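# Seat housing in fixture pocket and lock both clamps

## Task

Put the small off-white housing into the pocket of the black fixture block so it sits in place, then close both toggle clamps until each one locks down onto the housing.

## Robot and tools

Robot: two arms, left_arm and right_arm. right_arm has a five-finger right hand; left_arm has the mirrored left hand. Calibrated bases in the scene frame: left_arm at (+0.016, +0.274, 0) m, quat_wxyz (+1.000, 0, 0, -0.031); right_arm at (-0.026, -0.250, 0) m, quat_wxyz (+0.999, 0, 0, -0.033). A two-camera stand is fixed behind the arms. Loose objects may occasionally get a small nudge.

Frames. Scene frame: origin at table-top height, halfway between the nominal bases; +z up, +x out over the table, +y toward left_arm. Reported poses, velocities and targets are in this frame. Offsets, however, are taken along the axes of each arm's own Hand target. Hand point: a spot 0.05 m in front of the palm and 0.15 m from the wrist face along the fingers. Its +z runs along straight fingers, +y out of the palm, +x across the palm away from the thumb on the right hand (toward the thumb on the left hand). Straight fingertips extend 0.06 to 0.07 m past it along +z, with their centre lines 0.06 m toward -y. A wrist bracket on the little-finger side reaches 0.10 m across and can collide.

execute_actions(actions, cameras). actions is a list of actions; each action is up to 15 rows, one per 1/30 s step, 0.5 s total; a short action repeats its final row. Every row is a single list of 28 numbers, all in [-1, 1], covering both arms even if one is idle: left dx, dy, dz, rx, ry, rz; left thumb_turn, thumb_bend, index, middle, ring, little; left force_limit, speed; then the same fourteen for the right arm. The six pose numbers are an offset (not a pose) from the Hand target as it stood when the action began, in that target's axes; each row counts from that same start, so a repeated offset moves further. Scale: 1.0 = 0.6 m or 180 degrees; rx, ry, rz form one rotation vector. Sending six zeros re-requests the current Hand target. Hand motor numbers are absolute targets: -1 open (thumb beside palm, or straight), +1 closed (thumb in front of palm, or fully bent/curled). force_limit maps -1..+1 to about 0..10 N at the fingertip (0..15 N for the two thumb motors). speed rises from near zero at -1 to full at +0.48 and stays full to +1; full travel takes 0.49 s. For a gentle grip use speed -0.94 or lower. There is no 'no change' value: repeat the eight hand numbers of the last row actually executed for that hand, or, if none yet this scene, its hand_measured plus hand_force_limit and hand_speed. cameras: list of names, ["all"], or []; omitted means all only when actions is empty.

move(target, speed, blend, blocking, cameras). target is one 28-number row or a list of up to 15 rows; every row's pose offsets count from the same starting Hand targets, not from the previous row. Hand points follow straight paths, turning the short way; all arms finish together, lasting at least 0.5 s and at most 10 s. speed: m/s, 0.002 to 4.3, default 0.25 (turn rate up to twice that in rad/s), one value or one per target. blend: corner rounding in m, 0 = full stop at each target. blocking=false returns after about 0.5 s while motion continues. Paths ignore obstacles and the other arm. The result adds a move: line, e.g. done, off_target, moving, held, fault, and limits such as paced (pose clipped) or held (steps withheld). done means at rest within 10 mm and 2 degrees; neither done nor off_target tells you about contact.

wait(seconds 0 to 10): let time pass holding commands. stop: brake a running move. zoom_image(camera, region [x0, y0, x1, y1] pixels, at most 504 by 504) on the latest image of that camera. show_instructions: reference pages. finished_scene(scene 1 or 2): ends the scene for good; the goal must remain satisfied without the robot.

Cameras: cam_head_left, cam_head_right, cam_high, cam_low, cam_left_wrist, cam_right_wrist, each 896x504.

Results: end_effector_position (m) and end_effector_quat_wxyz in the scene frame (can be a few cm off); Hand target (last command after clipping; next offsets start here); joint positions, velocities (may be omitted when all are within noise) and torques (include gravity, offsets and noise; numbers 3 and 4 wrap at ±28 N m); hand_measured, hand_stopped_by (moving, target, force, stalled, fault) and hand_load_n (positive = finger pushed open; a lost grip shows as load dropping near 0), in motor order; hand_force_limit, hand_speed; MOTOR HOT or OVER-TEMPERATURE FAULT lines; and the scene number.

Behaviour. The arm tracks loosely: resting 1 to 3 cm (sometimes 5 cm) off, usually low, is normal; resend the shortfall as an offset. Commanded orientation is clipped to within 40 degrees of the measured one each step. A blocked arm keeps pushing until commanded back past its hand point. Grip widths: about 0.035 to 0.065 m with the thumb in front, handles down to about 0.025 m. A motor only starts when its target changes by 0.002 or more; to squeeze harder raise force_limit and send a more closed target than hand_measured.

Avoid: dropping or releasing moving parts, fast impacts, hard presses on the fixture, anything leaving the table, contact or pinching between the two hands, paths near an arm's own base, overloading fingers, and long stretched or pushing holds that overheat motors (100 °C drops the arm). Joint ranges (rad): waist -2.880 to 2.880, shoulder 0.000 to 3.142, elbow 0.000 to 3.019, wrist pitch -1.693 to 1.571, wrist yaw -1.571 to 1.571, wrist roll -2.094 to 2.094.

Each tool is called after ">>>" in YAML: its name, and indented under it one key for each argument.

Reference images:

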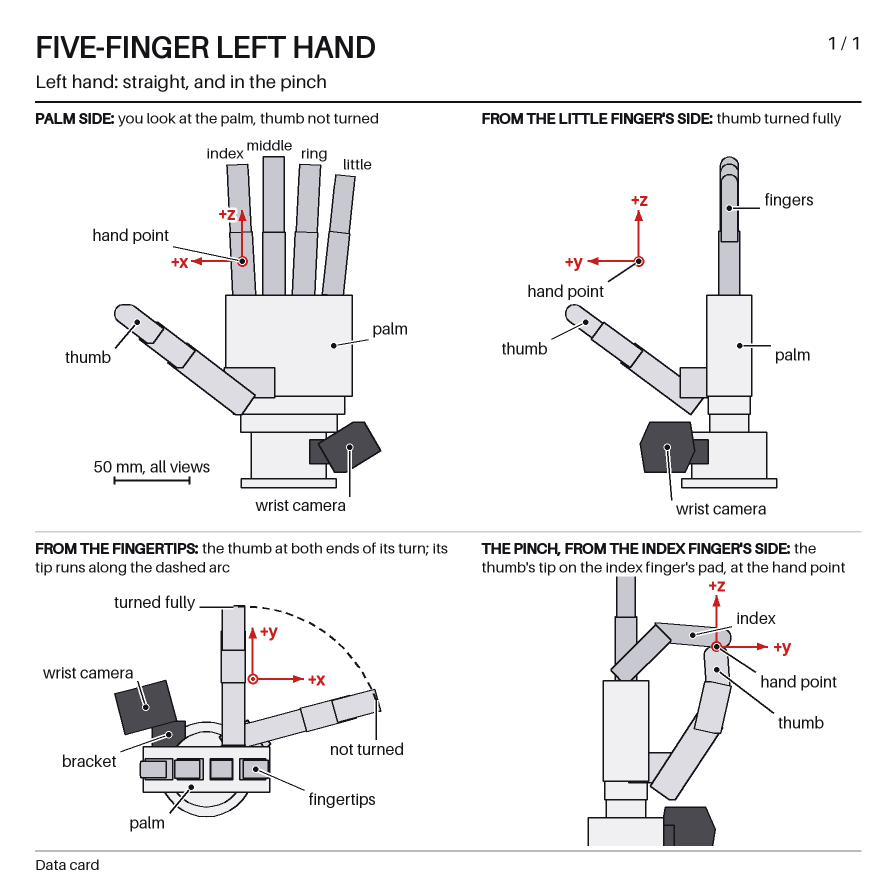

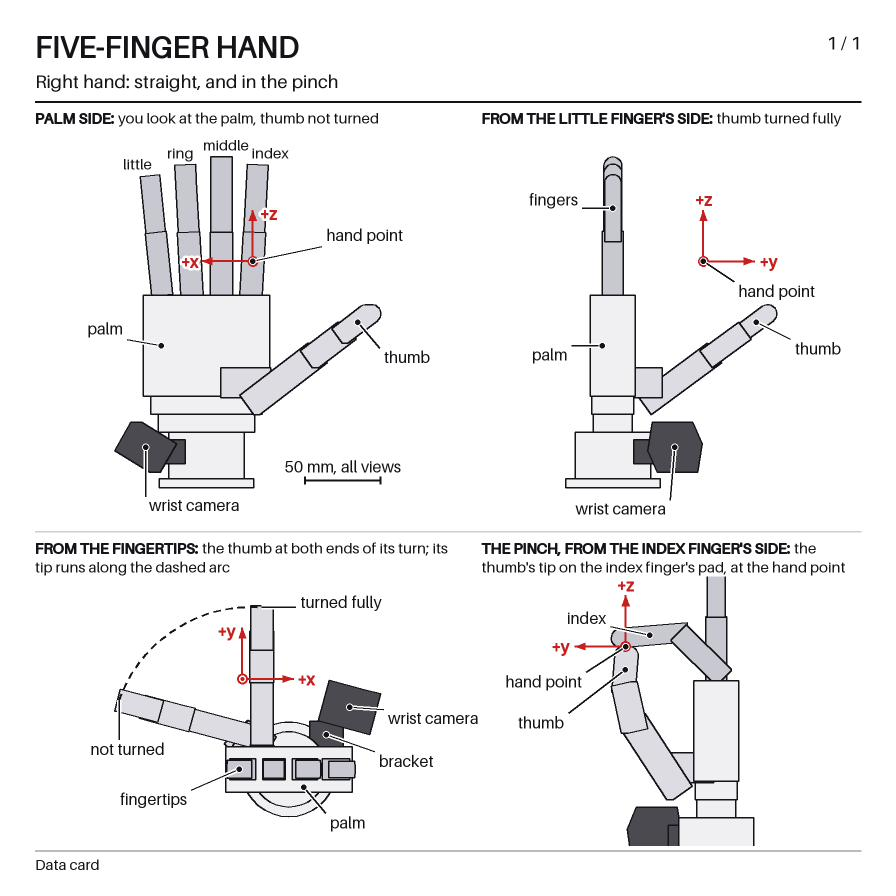

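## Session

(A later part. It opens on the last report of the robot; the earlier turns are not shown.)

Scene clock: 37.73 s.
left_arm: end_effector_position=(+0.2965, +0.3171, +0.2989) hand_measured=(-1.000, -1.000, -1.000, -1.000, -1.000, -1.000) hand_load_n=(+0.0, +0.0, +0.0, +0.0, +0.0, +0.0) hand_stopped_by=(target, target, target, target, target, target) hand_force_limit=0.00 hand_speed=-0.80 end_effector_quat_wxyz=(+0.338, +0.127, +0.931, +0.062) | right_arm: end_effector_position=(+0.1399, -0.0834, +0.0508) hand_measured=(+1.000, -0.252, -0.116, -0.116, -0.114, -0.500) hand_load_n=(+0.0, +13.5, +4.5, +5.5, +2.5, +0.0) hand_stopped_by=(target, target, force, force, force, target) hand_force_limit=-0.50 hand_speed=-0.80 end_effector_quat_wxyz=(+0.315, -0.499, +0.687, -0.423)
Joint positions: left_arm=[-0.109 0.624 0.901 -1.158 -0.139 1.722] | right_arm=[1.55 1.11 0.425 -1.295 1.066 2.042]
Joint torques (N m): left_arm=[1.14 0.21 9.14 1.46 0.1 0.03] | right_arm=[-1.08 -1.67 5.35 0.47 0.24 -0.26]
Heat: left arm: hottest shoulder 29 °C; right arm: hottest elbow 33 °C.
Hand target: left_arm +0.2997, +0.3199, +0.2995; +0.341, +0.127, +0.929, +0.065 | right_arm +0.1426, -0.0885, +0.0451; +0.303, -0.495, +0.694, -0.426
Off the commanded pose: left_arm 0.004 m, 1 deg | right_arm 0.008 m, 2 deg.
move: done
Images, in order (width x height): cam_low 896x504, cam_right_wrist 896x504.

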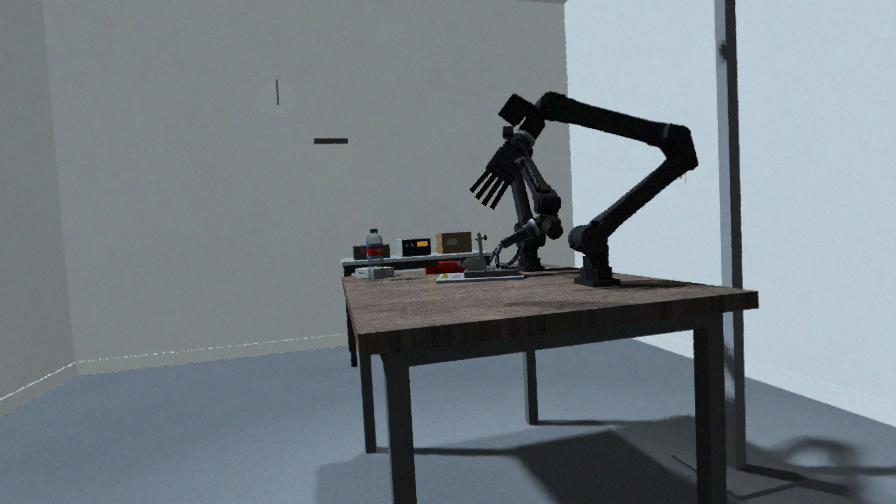

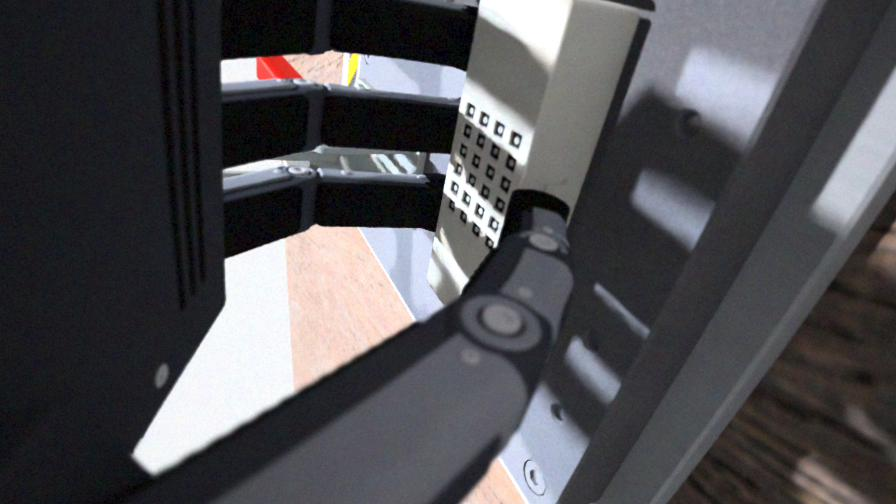

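>>> execute_actions:
  actions: []
  cameras: ["cam_right_wrist", "cam_low", "cam_high"]

Scene clock: 38.40 s.
left_arm: end_effector_position=(+0.2965, +0.3171, +0.2989) hand_measured=(-1.000, -1.000, -1.000, -1.000, -1.000, -1.000) hand_load_n=(+0.0, +0.0, +0.0, +0.0, +0.0, +0.0) hand_stopped_by=(target, target, target, target, target, target) hand_force_limit=0.00 hand_speed=-0.80 end_effector_quat_wxyz=(+0.338, +0.127, +0.931, +0.062) | right_arm: end_effector_position=(+0.1399, -0.0834, +0.0508) hand_measured=(+1.000, -0.252, -0.116, -0.116, -0.114, -0.500) hand_load_n=(+0.5, +13.5, +4.0, +5.5, +3.0, +0.0) hand_stopped_by=(target, target, force, force, force, target) hand_force_limit=-0.50 hand_speed=-0.80 end_effector_quat_wxyz=(+0.315, -0.499, +0.687, -0.423)
Joint positions: left_arm=[-0.109 0.624 0.901 -1.158 -0.139 1.722] | right_arm=[1.55 1.11 0.425 -1.295 1.066 2.042]
Joint velocities: within noise
Joint torques (N m): left_arm=[1.26 0.03 9.13 1.46 0.1 0.03] | right_arm=[-1.03 -1.49 5.34 0.44 0.24 -0.25]
Heat: left arm: hottest shoulder 29 °C; right arm: hottest elbow 33 °C.
Hand target: left_arm +0.2997, +0.3199, +0.2995; +0.341, +0.127, +0.929, +0.065 | right_arm +0.1426, -0.0885, +0.0451; +0.303, -0.495, +0.694, -0.426
Off the commanded pose: left_arm 0.004 m, 1 deg | right_arm 0.008 m, 2 deg.
Images, in order (width x height): cam_high 896x504, cam_low 896x504, cam_right_wrist 896x504.

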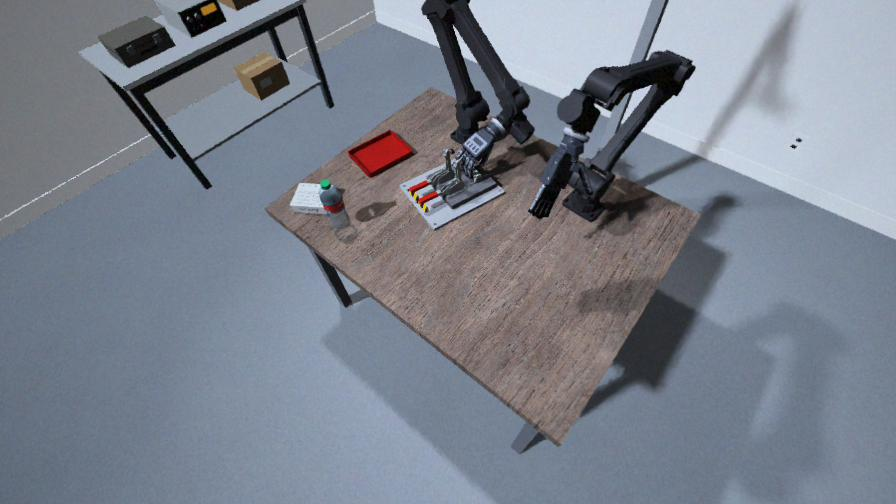

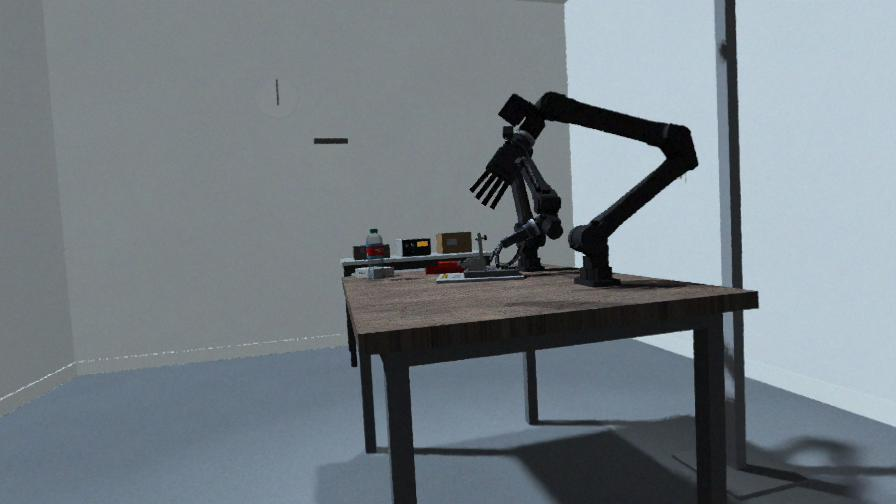

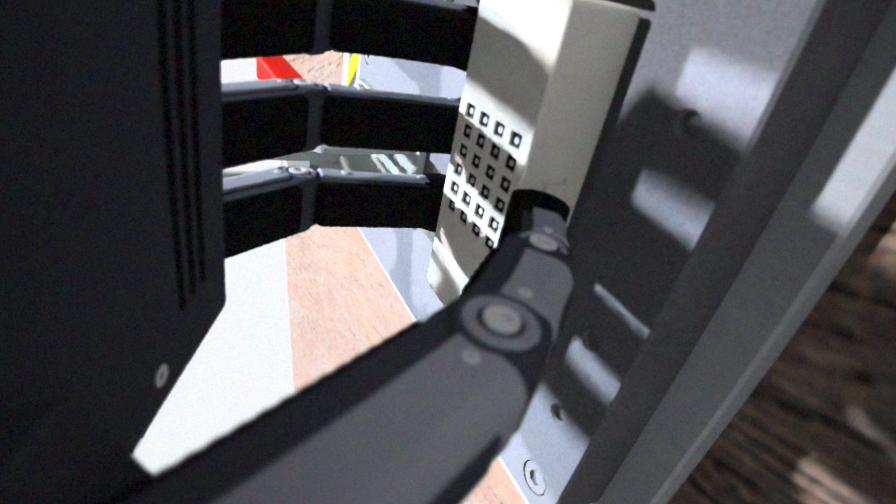

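>>> zoom_image:
  camera: "cam_right_wrist"
  region: [420, 0, 780, 200]

>>> zoom_image:
  camera: "cam_right_wrist"
  region: [580, 0, 700, 68]

>>> zoom_image:
  camera: "cam_high"
  region: [420, 130, 500, 210]

>>> zoom_image:
  camera: "cam_low"
  region: [455, 220, 525, 290]

Scaled by 1.400 from the camera's 896x504 image, which has a finer 1280x720 frame.

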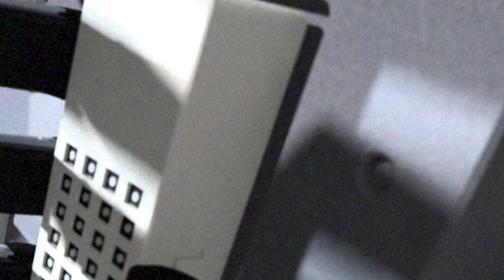

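Scaled by 4.200 from the camera's 896x504 image, which has a finer 1280x720 frame.

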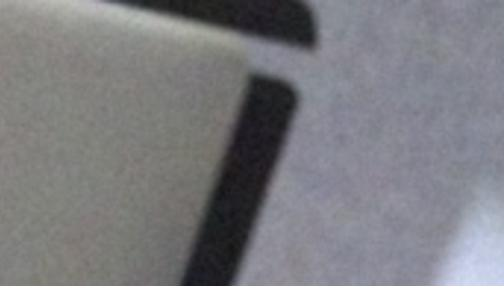

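Scaled by 6.300 from the camera's 896x504 image, which has a finer 1280x720 frame.

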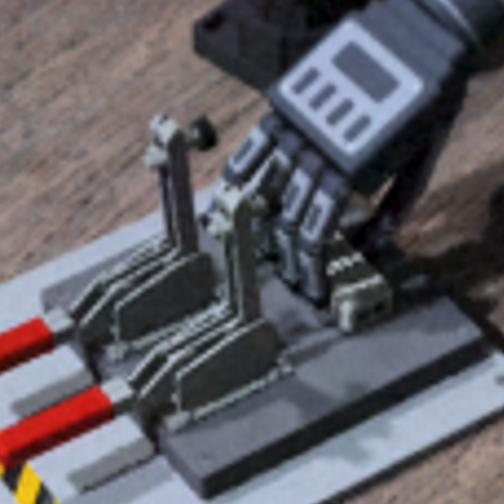

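Scaled by 7.200 from the camera's 896x504 image, which has a finer 1280x720 frame.

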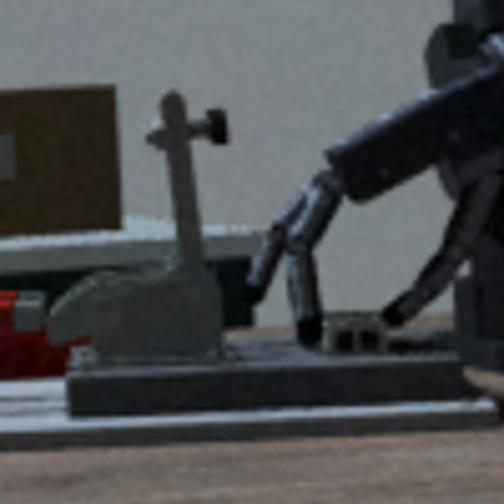

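>>> execute_actions:
  actions: []
  cameras: ["cam_head_left", "cam_head_right", "cam_left_wrist", "cam_right_wrist"]

Scene clock: 39.03 s.
left_arm: end_effector_position=(+0.2965, +0.3171, +0.2989) hand_measured=(-1.000, -1.000, -1.000, -1.000, -1.000, -1.000) hand_load_n=(+0.0, +0.0, +0.0, +0.0, +0.0, +0.0) hand_stopped_by=(target, target, target, target, target, target) hand_force_limit=0.00 hand_speed=-0.80 end_effector_quat_wxyz=(+0.338, +0.127, +0.931, +0.062) | right_arm: end_effector_position=(+0.1399, -0.0834, +0.0508) hand_measured=(+1.000, -0.252, -0.116, -0.116, -0.114, -0.500) hand_load_n=(+0.5, +13.5, +4.5, +5.5, +3.0, +0.0) hand_stopped_by=(target, target, force, force, force, target) hand_force_limit=-0.50 hand_speed=-0.80 end_effector_quat_wxyz=(+0.315, -0.499, +0.687, -0.423)
Joint positions: left_arm=[-0.109 0.624 0.901 -1.158 -0.139 1.722] | right_arm=[1.55 1.11 0.425 -1.295 1.066 2.042]
Joint velocities: within noise
Joint torques (N m): left_arm=[1.14 0.32 9.01 1.42 0.1 0.02] | right_arm=[-1.03 -1.49 5.37 0.47 0.24 -0.25]
Heat: left arm: hottest shoulder 29 °C; right arm: hottest elbow 33 °C.
Hand target: left_arm +0.2997, +0.3199, +0.2995; +0.341, +0.127, +0.929, +0.065 | right_arm +0.1426, -0.0885, +0.0451; +0.303, -0.495, +0.694, -0.426
Off the commanded pose: left_arm 0.004 m, 1 deg | right_arm 0.008 m, 2 deg.
Images, in order (width x height): cam_head_left 896x504, cam_head_right 896x504, cam_left_wrist 896x504, cam_right_wrist 896x504.

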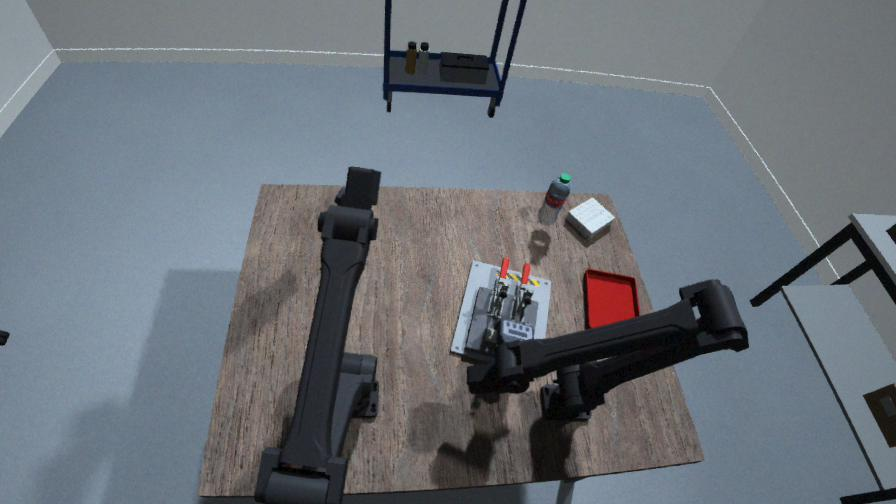

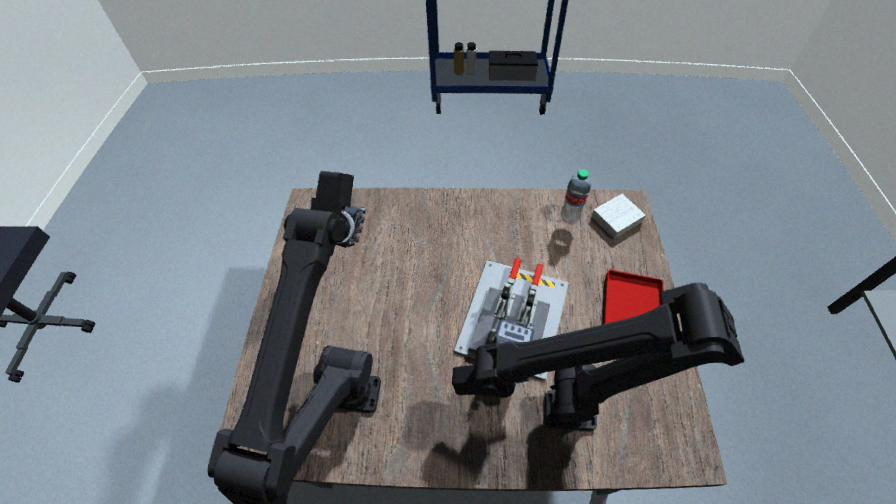

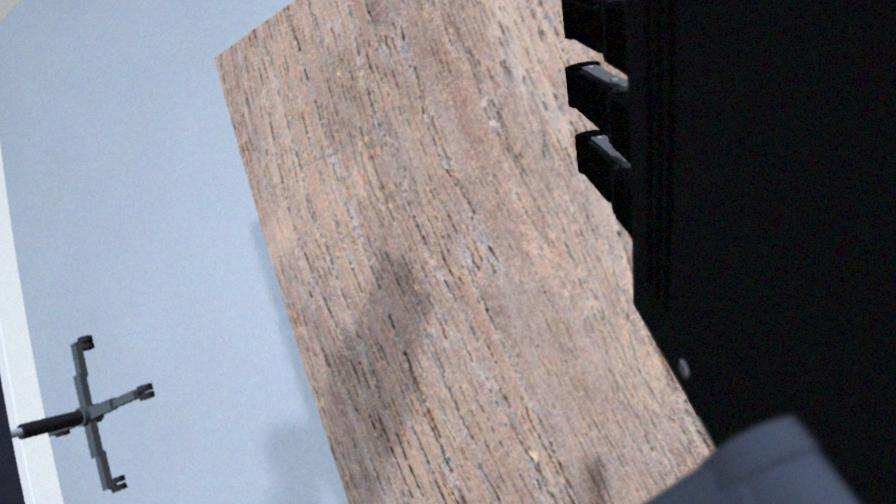

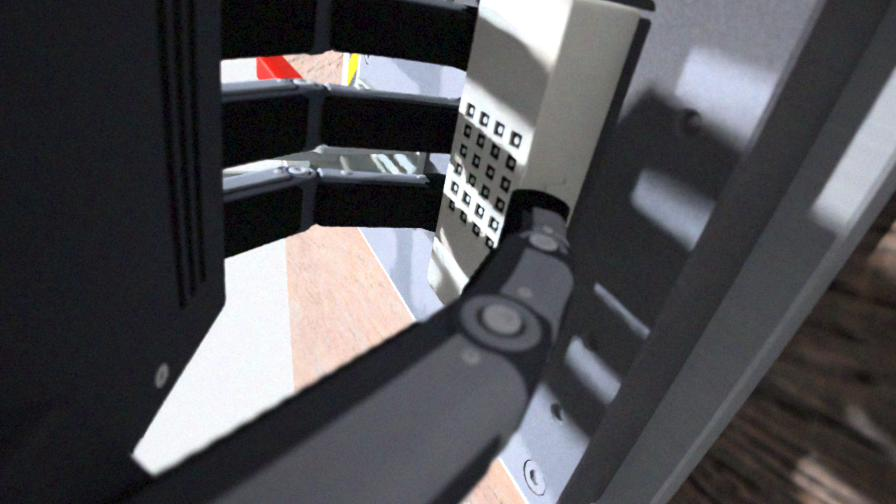

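>>> zoom_image:
  camera: "cam_right_wrist"
  region: [560, 0, 700, 80]

>>> zoom_image:
  camera: "cam_right_wrist"
  region: [500, 150, 660, 330]

>>> zoom_image:
  camera: "cam_head_right"
  region: [440, 250, 580, 390]

Scaled by 3.600 from the camera's 896x504 image, which has a finer 1280x720 frame.

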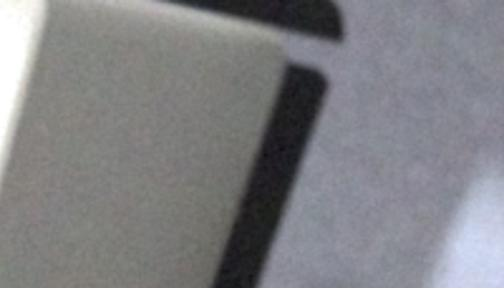

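Scaled by 2.800 from the camera's 896x504 image, which has a finer 1280x720 frame.

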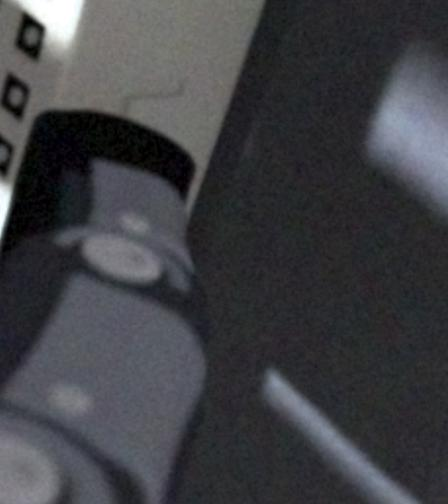

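Scaled by 3.600 from the camera's 896x504 image, which has a finer 1280x720 frame.

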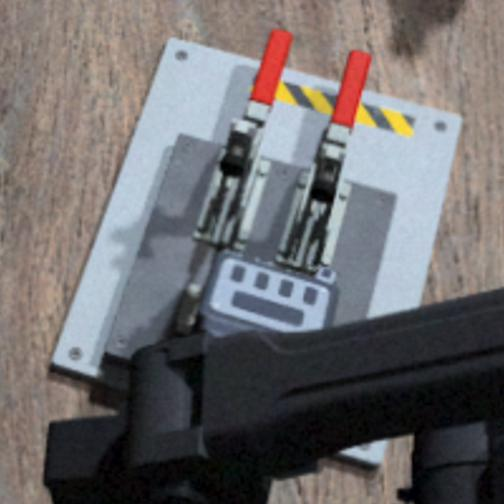

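>>> move:
  target: [0,0,0,0,0,0,-1,-1,-1,-1,-1,-1,0,-0.8,0.005,-0.0262,-0.0228,0,0,0,1,-0.25,0.43,0.4,0.4,-0.5,-0.5,-0.8]
  speed: 0.05
  cameras: ["cam_right_wrist"]

>>> zoom_image:
  camera: "cam_right_wrist"
  region: [560, 0, 760, 120]

Scene clock: 41.80 s.
left_arm: end_effector_position=(+0.2965, +0.3171, +0.2989) hand_measured=(-1.000, -1.000, -1.000, -1.000, -1.000, -1.000) hand_load_n=(+0.0, +0.0, +0.0, +0.0, +0.0, +0.0) hand_stopped_by=(target, target, target, target, target, target) hand_force_limit=0.00 hand_speed=-0.80 end_effector_quat_wxyz=(+0.338, +0.127, +0.931, +0.062) | right_arm: end_effector_position=(+0.1363, -0.0998, +0.0563) hand_measured=(+1.000, -0.252, -0.116, -0.116, -0.114, -0.500) hand_load_n=(+1.5, +12.5, +7.0, +7.0, +3.5, +0.0) hand_stopped_by=(target, target, force, force, force, target) hand_force_limit=-0.50 hand_speed=-0.80 end_effector_quat_wxyz=(+0.294, -0.503, +0.686, -0.436)
Joint positions: left_arm=[-0.109 0.624 0.901 -1.158 -0.139 1.722] | right_arm=[1.55 1.082 0.426 -1.386 1.044 2.064]
Joint torques (N m): left_arm=[1.03 0.26 9.07 1.43 0.1 0.01] | right_arm=[0.97 -2.61 7.65 -0.8 0.62 0.03]
Heat: left arm: hottest shoulder 29 °C; right arm: hottest elbow 33 °C.
Hand target: left_arm +0.2997, +0.3199, +0.2995; +0.341, +0.127, +0.929, +0.065 | right_arm +0.1369, -0.0895, +0.0654; +0.303, -0.495, +0.694, -0.426
Off the commanded pose: left_arm 0.004 m, 1 deg | right_arm 0.014 m, 2 deg.
move: off_target (right_arm)
Images, in order (width x height): cam_right_wrist 896x504.

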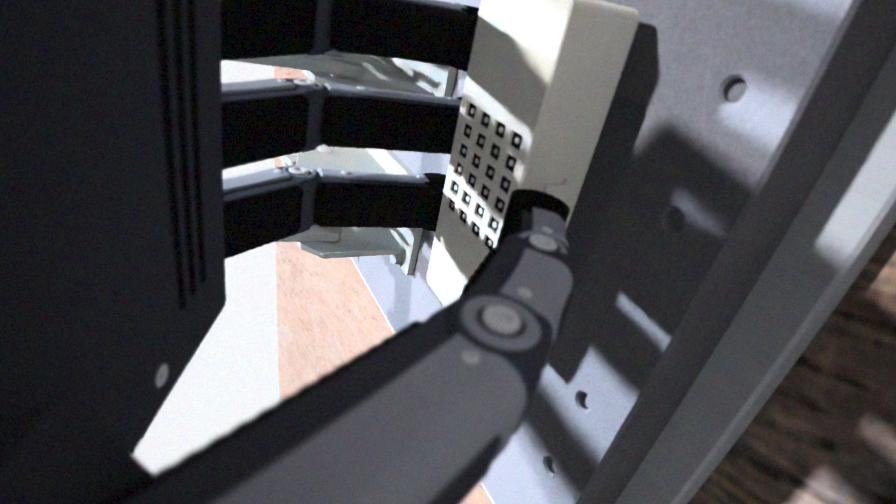

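Scaled by 2.520 from the camera's 896x504 image, which has a finer 1280x720 frame.

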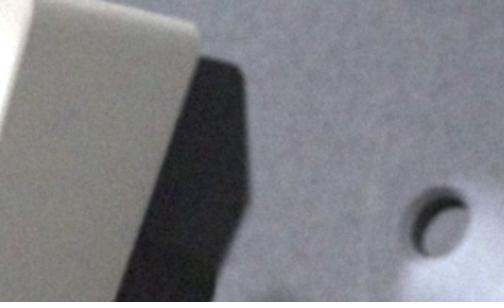

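>>> move:
  target: [0,0,0,0,0,0,-1,-1,-1,-1,-1,-1,0,-0.8,-0.0198,0.0012,-0.0027,0,0,0,1,-0.25,0.43,0.4,0.4,-0.5,-0.5,-0.8]
  speed: 0.05
  cameras: ["cam_right_wrist"]

Scene clock: 43.27 s.
left_arm: end_effector_position=(+0.2965, +0.3171, +0.2989) hand_measured=(-1.000, -1.000, -1.000, -1.000, -1.000, -1.000) hand_load_n=(+0.0, +0.0, +0.0, +0.0, +0.0, +0.0) hand_stopped_by=(target, target, target, target, target, target) hand_force_limit=0.00 hand_speed=-0.80 end_effector_quat_wxyz=(+0.338, +0.127, +0.931, +0.062) | right_arm: end_effector_position=(+0.1365, -0.0988, +0.0552) hand_measured=(+1.000, -0.252, -0.116, -0.116, -0.114, -0.500) hand_load_n=(+1.0, +13.0, +7.0, +6.5, +3.5, +0.0) hand_stopped_by=(target, target, force, force, force, target) hand_force_limit=-0.50 hand_speed=-0.80 end_effector_quat_wxyz=(+0.291, -0.505, +0.683, -0.440)
Joint positions: left_arm=[-0.109 0.624 0.901 -1.158 -0.139 1.722] | right_arm=[1.55 1.1 0.431 -1.387 1.045 2.064]
Joint torques (N m): left_arm=[0.73 0.44 9.03 1.4 0.09 0.05] | right_arm=[0.5 -1.44 9.06 -0.14 0.66 -0.05]
Heat: left arm: hottest shoulder 29 °C; right arm: hottest elbow 33 °C.
Hand target: left_arm +0.2997, +0.3199, +0.2995; +0.341, +0.127, +0.929, +0.065 | right_arm +0.1391, -0.0778, +0.0655; +0.303, -0.495, +0.694, -0.426
Off the commanded pose: left_arm 0.004 m, 1 deg | right_arm 0.024 m, 3 deg.
move: off_target (right_arm)
Images, in order (width x height): cam_right_wrist 896x504.

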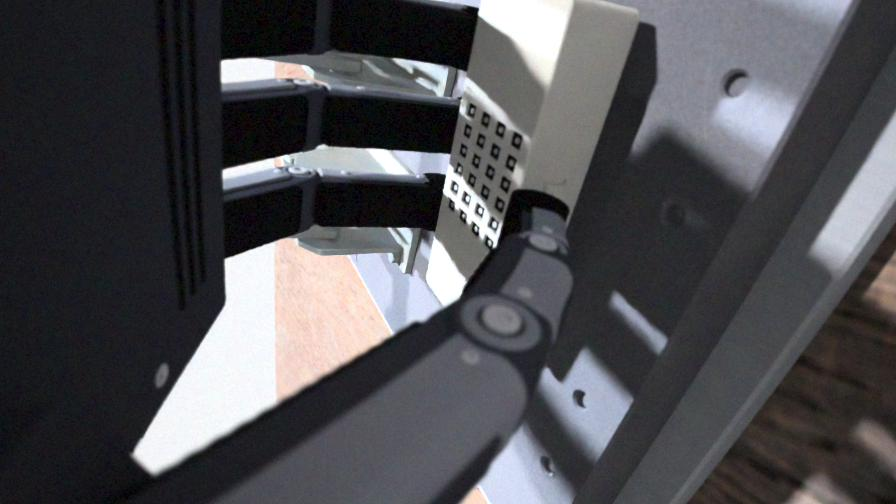

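>>> move:
  target:
    - [0,0,0,0,0,0,-1,-1,-1,-1,-1,-1,0,-0.8,0.0187,-0.0525,-0.0163,0,0,0,1,-0.25,0.43,0.4,0.4,-0.5,-0.5,-0.8]
    - [0,0,0,0,0,0,-1,-1,-1,-1,-1,-1,0,-0.8,0.0187,0.004,0.0123,0,0,0,1,-0.25,0.43,0.4,0.4,-0.5,-0.5,-0.8]
  speed: 0.08
  blend: 0.002
  cameras: ["cam_right_wrist"]

Scene clock: 45.27 s.
left_arm: end_effector_position=(+0.2965, +0.3171, +0.2989) hand_measured=(-1.000, -1.000, -1.000, -1.000, -1.000, -1.000) hand_load_n=(+0.0, +0.0, +0.0, +0.0, +0.0, +0.0) hand_stopped_by=(target, target, target, target, target, target) hand_force_limit=0.00 hand_speed=-0.80 end_effector_quat_wxyz=(+0.338, +0.127, +0.931, +0.062) | right_arm: end_effector_position=(+0.1404, -0.0893, +0.0623) hand_measured=(+1.000, -0.252, -0.116, -0.116, -0.114, -0.500) hand_load_n=(+1.5, +13.0, +7.5, +7.0, +3.5, +0.0) hand_stopped_by=(target, target, force, force, force, target) hand_force_limit=-0.50 hand_speed=-0.80 end_effector_quat_wxyz=(+0.306, -0.493, +0.696, -0.424)
Joint positions: left_arm=[-0.109 0.624 0.901 -1.158 -0.139 1.722] | right_arm=[1.535 1.07 0.443 -1.363 1.051 2.053]
Joint torques (N m): left_arm=[1.14 0.26 9.06 1.42 0.1 0.03] | right_arm=[0.62 -1.61 5.76 0.06 0.71 -0.23]
Heat: left arm: hottest shoulder 29 °C; right arm: hottest elbow 33 °C.
Hand target: left_arm +0.2997, +0.3199, +0.2995; +0.341, +0.127, +0.929, +0.065 | right_arm +0.1406, -0.0901, +0.0600; +0.303, -0.495, +0.694, -0.426
Off the commanded pose: left_arm 0.004 m, 1 deg | right_arm 0.002 m, 0 deg.
move: done
Images, in order (width x height): cam_right_wrist 896x504.

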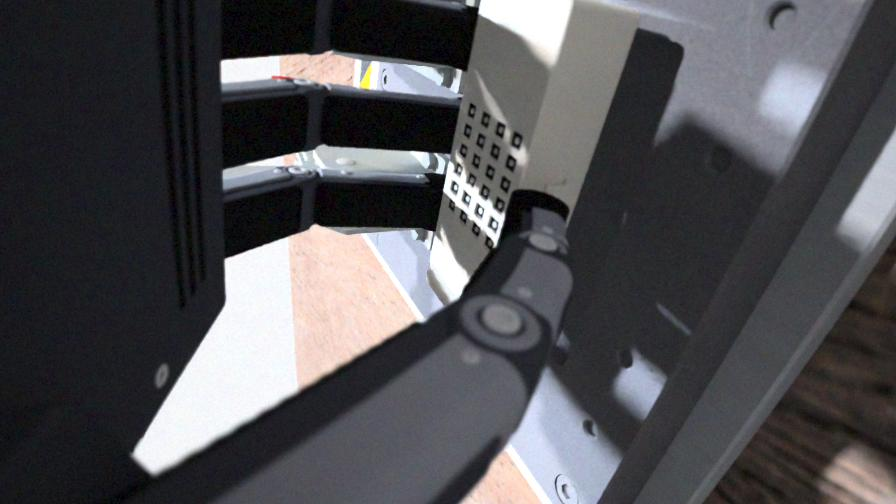

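>>> zoom_image:
  camera: "cam_right_wrist"
  region: [540, 0, 780, 150]

>>> zoom_image:
  camera: "cam_right_wrist"
  region: [540, 150, 780, 400]

Scaled by 2.100 from the camera's 896x504 image, which has a finer 1280x720 frame.

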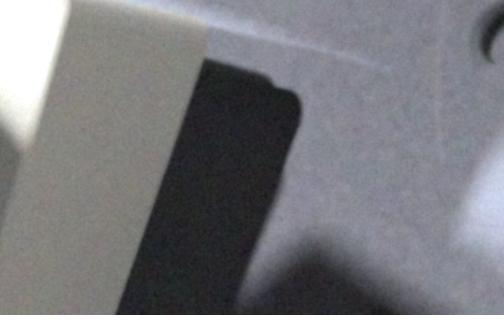

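Scaled by 2.016 from the camera's 896x504 image, which has a finer 1280x720 frame.

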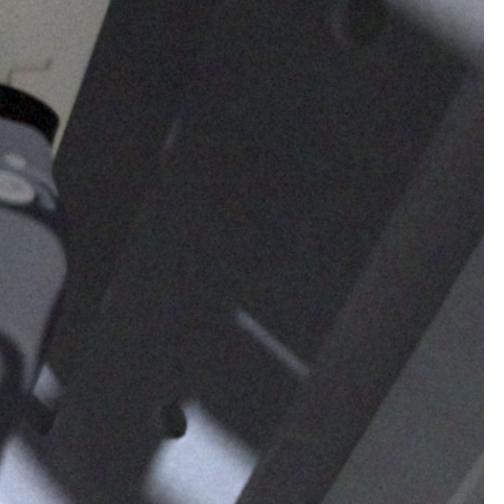

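>>> move:
  target: [0,0,0,0,0,0,-1,-1,-1,-1,-1,-1,0,-0.8,-0.0058,0.0148,0.0075,0,0,0,1,-0.25,0.43,0.4,0.4,-0.5,-0.5,-0.8]
  speed: 0.05
  cameras: ["cam_right_wrist"]

>>> zoom_image:
  camera: "cam_right_wrist"
  region: [580, 0, 740, 100]

Scene clock: 47.47 s.
left_arm: end_effector_position=(+0.2965, +0.3171, +0.2989) hand_measured=(-1.000, -1.000, -1.000, -1.000, -1.000, -1.000) hand_load_n=(+0.0, +0.0, +0.0, +0.0, +0.0, +0.0) hand_stopped_by=(target, target, target, target, target, target) hand_force_limit=0.00 hand_speed=-0.80 end_effector_quat_wxyz=(+0.338, +0.127, +0.931, +0.062) | right_arm: end_effector_position=(+0.1412, -0.0848, +0.0539) hand_measured=(+1.000, -0.252, -0.116, -0.116, -0.114, -0.500) hand_load_n=(+1.0, +13.0, +7.5, +7.0, +3.5, +0.0) hand_stopped_by=(target, target, force, force, force, target) hand_force_limit=-0.50 hand_speed=-0.80 end_effector_quat_wxyz=(+0.308, -0.492, +0.696, -0.423)
Joint positions: left_arm=[-0.109 0.624 0.901 -1.158 -0.139 1.722] | right_arm=[1.535 1.105 0.437 -1.315 1.054 2.052]
Joint torques (N m): left_arm=[0.97 0.21 9.07 1.42 0.1 0.03] | right_arm=[0.21 -1.79 5.42 0.29 0.65 -0.28]
Heat: left arm: hottest shoulder 29 °C; right arm: hottest elbow 33 °C.
Hand target: left_arm +0.2997, +0.3199, +0.2995; +0.341, +0.127, +0.929, +0.065 | right_arm +0.1417, -0.0870, +0.0500; +0.303, -0.495, +0.694, -0.426
Off the commanded pose: left_arm 0.004 m, 1 deg | right_arm 0.004 m, 1 deg.
move: done
Images, in order (width x height): cam_right_wrist 896x504.

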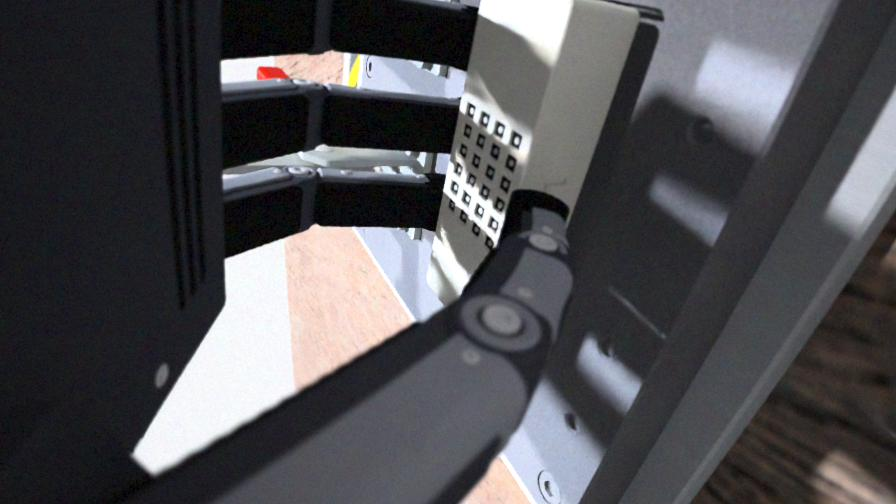

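Scaled by 3.150 from the camera's 896x504 image, which has a finer 1280x720 frame.

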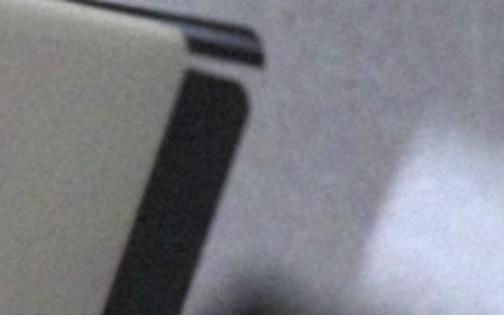

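>>> move:
  target: [0,0,0,0,0,0,-1,-1,-1,-1,-1,-1,0,-0.8,0.0025,0.0089,0.0045,0,0,0,1,-0.25,0.43,0.4,0.4,-0.5,-0.5,-0.8]
  speed: 0.03
  cameras: ["cam_right_wrist"]

>>> zoom_image:
  camera: "cam_right_wrist"
  region: [580, 0, 740, 100]

Scene clock: 48.93 s.
left_arm: end_effector_position=(+0.2965, +0.3171, +0.2989) hand_measured=(-1.000, -1.000, -1.000, -1.000, -1.000, -1.000) hand_load_n=(+0.0, +0.0, +0.0, +0.0, +0.0, +0.0) hand_stopped_by=(target, target, target, target, target, target) hand_force_limit=0.00 hand_speed=-0.80 end_effector_quat_wxyz=(+0.338, +0.127, +0.931, +0.062) | right_arm: end_effector_position=(+0.1423, -0.0832, +0.0529) hand_measured=(+1.000, -0.252, -0.116, -0.116, -0.114, -0.500) hand_load_n=(+1.0, +13.0, +7.5, +7.0, +3.0, +0.0) hand_stopped_by=(target, target, force, force, force, target) hand_force_limit=-0.50 hand_speed=-0.80 end_effector_quat_wxyz=(+0.312, -0.491, +0.695, -0.423)
Joint positions: left_arm=[-0.109 0.624 0.901 -1.158 -0.139 1.722] | right_arm=[1.535 1.111 0.435 -1.302 1.061 2.051]
Joint torques (N m): left_arm=[0.97 0.09 9.11 1.5 0.09 0.03] | right_arm=[0.44 -1.14 4.67 0.57 0.29 -0.23]
Heat: left arm: hottest shoulder 29 °C; right arm: hottest elbow 33 °C.
Hand target: left_arm +0.2997, +0.3199, +0.2995; +0.341, +0.127, +0.929, +0.065 | right_arm +0.1412, -0.0883, +0.0440; +0.303, -0.495, +0.694, -0.426
Off the commanded pose: left_arm 0.004 m, 1 deg | right_arm 0.010 m, 1 deg.
move: done
Images, in order (width x height): cam_right_wrist 896x504.

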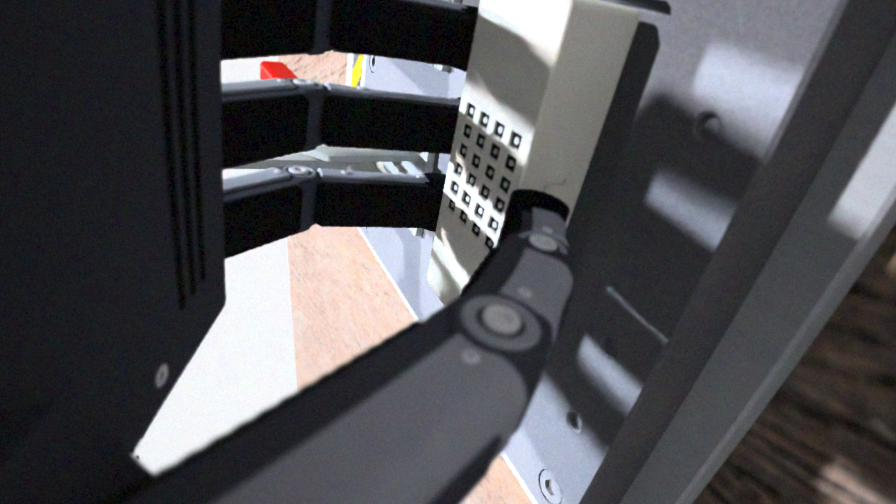

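Scaled by 3.150 from the camera's 896x504 image, which has a finer 1280x720 frame.

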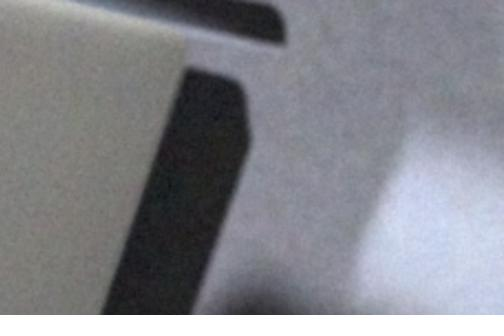

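>>> move:
  target:
    - [0,0,0,0,0,0,-1,-1,-1,-1,-1,-1,0,-0.8,-0.0003,-0.0435,-0.0247,0,0,0,1,-0.25,0.43,0.4,0.4,-0.5,-0.5,-0.8]
    - [0,0,0,0,0,0,-1,-1,-1,-1,-1,-1,0,-0.8,-0.0003,-0.0065,-0.0058,0,0,0,1,-0.25,0.43,0.4,0.4,-0.5,-0.5,-0.8]
  speed: 0.06
  blend: 0.002
  cameras: ["cam_right_wrist"]

>>> zoom_image:
  camera: "cam_right_wrist"
  region: [580, 0, 740, 100]

Scene clock: 52.27 s.
left_arm: end_effector_position=(+0.2965, +0.3171, +0.2989) hand_measured=(-1.000, -1.000, -1.000, -1.000, -1.000, -1.000) hand_load_n=(+0.0, +0.0, +0.5, +0.0, +0.0, +0.0) hand_stopped_by=(target, target, target, target, target, target) hand_force_limit=0.00 hand_speed=-0.80 end_effector_quat_wxyz=(+0.338, +0.127, +0.931, +0.062) | right_arm: end_effector_position=(+0.1409, -0.0875, +0.0535) hand_measured=(+1.000, -0.252, -0.116, -0.116, -0.114, -0.500) hand_load_n=(+1.0, +12.5, +7.5, +7.5, +3.5, +0.0) hand_stopped_by=(target, target, force, force, force, target) hand_force_limit=-0.50 hand_speed=-0.80 end_effector_quat_wxyz=(+0.305, -0.494, +0.694, -0.426)
Joint positions: left_arm=[-0.109 0.624 0.901 -1.158 -0.139 1.722] | right_arm=[1.535 1.106 0.435 -1.323 1.054 2.051]
Joint torques (N m): left_arm=[0.97 0.26 9.02 1.4 0.09 0.04] | right_arm=[0.85 -1.38 5.39 0.34 0.49 -0.11]
Heat: left arm: hottest shoulder 29 °C; right arm: hottest elbow 33 °C.
Hand target: left_arm +0.2997, +0.3199, +0.2995; +0.341, +0.127, +0.929, +0.065 | right_arm +0.1400, -0.0877, +0.0491; +0.303, -0.495, +0.694, -0.426
Off the commanded pose: left_arm 0.004 m, 1 deg | right_arm 0.005 m, 0 deg.
move: done
Images, in order (width x height): cam_right_wrist 896x504.

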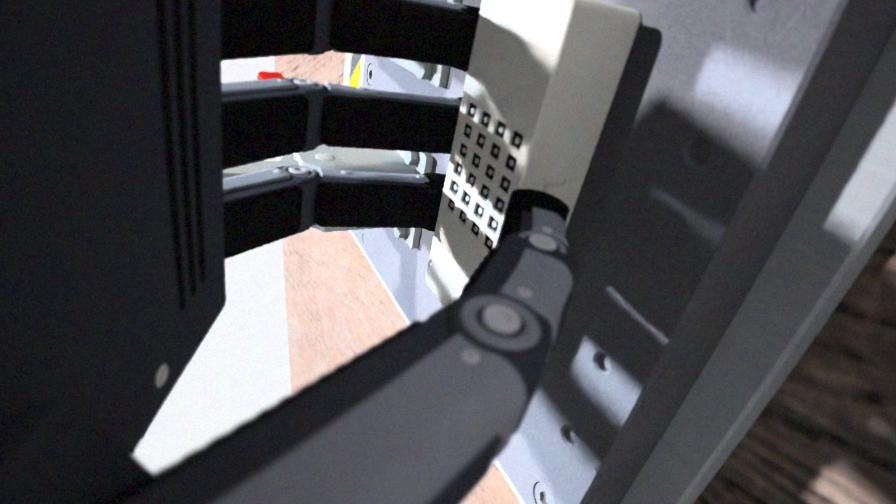

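Scaled by 3.150 from the camera's 896x504 image, which has a finer 1280x720 frame.

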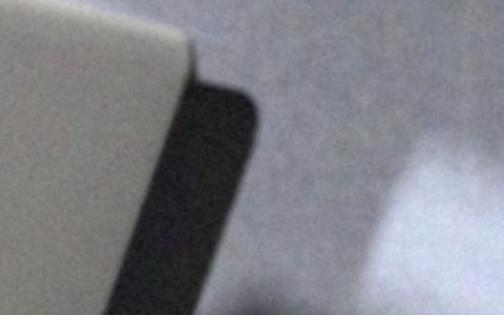

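>>> move:
  target:
    - [0,0,0,0,0,0,-1,-1,-1,-1,-1,-1,0,-0.8,-0.0025,-0.0428,-0.026,0,0,0,1,-0.25,0.43,0.4,0.4,-0.5,-0.5,-0.8]
    - [0,0,0,0,0,0,-1,-1,-1,-1,-1,-1,0,-0.8,-0.0025,0.0032,-0.0026,0,0,0,1,-0.25,0.43,0.4,0.4,-0.5,-0.5,-0.8]
  speed: 0.06
  blend: 0.002
  cameras: ["cam_right_wrist"]

>>> zoom_image:
  camera: "cam_right_wrist"
  region: [580, 0, 740, 100]

Scene clock: 54.27 s.
left_arm: end_effector_position=(+0.2965, +0.3171, +0.2989) hand_measured=(-1.000, -1.000, -1.000, -1.000, -1.000, -1.000) hand_load_n=(+0.0, +0.0, +0.0, +0.0, +0.0, +0.0) hand_stopped_by=(target, target, target, target, target, target) hand_force_limit=0.00 hand_speed=-0.80 end_effector_quat_wxyz=(+0.338, +0.127, +0.931, +0.062) | right_arm: end_effector_position=(+0.1401, -0.0895, +0.0526) hand_measured=(+1.000, -0.252, -0.116, -0.116, -0.114, -0.500) hand_load_n=(+0.5, +11.0, +8.5, +7.5, +3.5, +0.0) hand_stopped_by=(target, target, force, force, force, target) hand_force_limit=-0.50 hand_speed=-0.80 end_effector_quat_wxyz=(+0.302, -0.496, +0.691, -0.431)
Joint positions: left_arm=[-0.109 0.624 0.901 -1.158 -0.139 1.722] | right_arm=[1.541 1.117 0.435 -1.337 1.054 2.064]
Joint torques (N m): left_arm=[1.03 0.26 9.17 1.42 0.1 0.02] | right_arm=[1.26 -1.26 5.64 0.62 0.29 -0.04]
Heat: left arm: hottest shoulder 29 °C; right arm: hottest elbow 33 °C.
Hand target: left_arm +0.2997, +0.3199, +0.2995; +0.341, +0.127, +0.929, +0.065 | right_arm +0.1383, -0.0855, +0.0481; +0.303, -0.495, +0.694, -0.426
Off the commanded pose: left_arm 0.004 m, 1 deg | right_arm 0.006 m, 1 deg.
move: done
Images, in order (width x height): cam_right_wrist 896x504.

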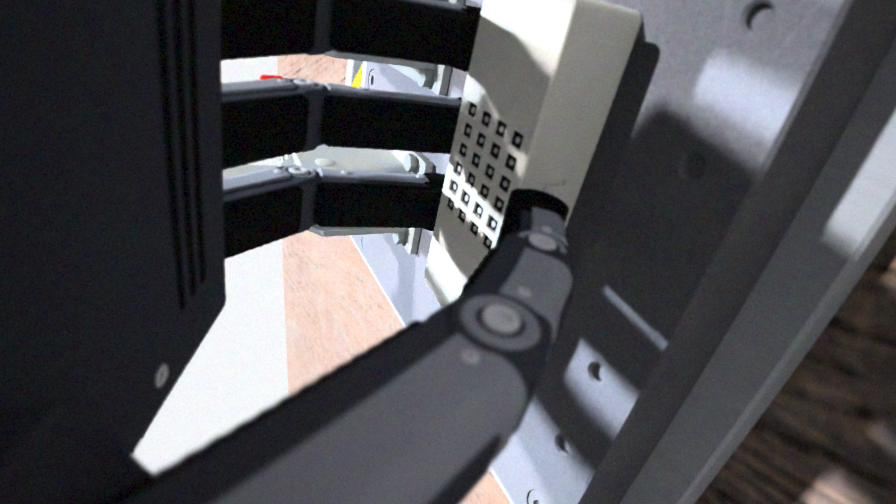

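Scaled by 3.150 from the camera's 896x504 image, which has a finer 1280x720 frame.

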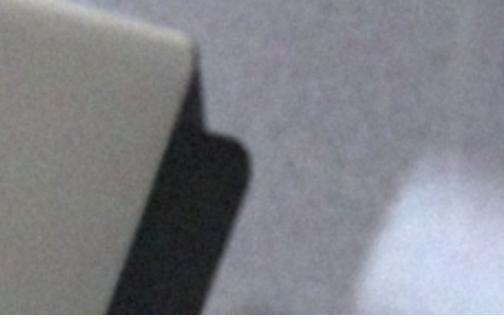

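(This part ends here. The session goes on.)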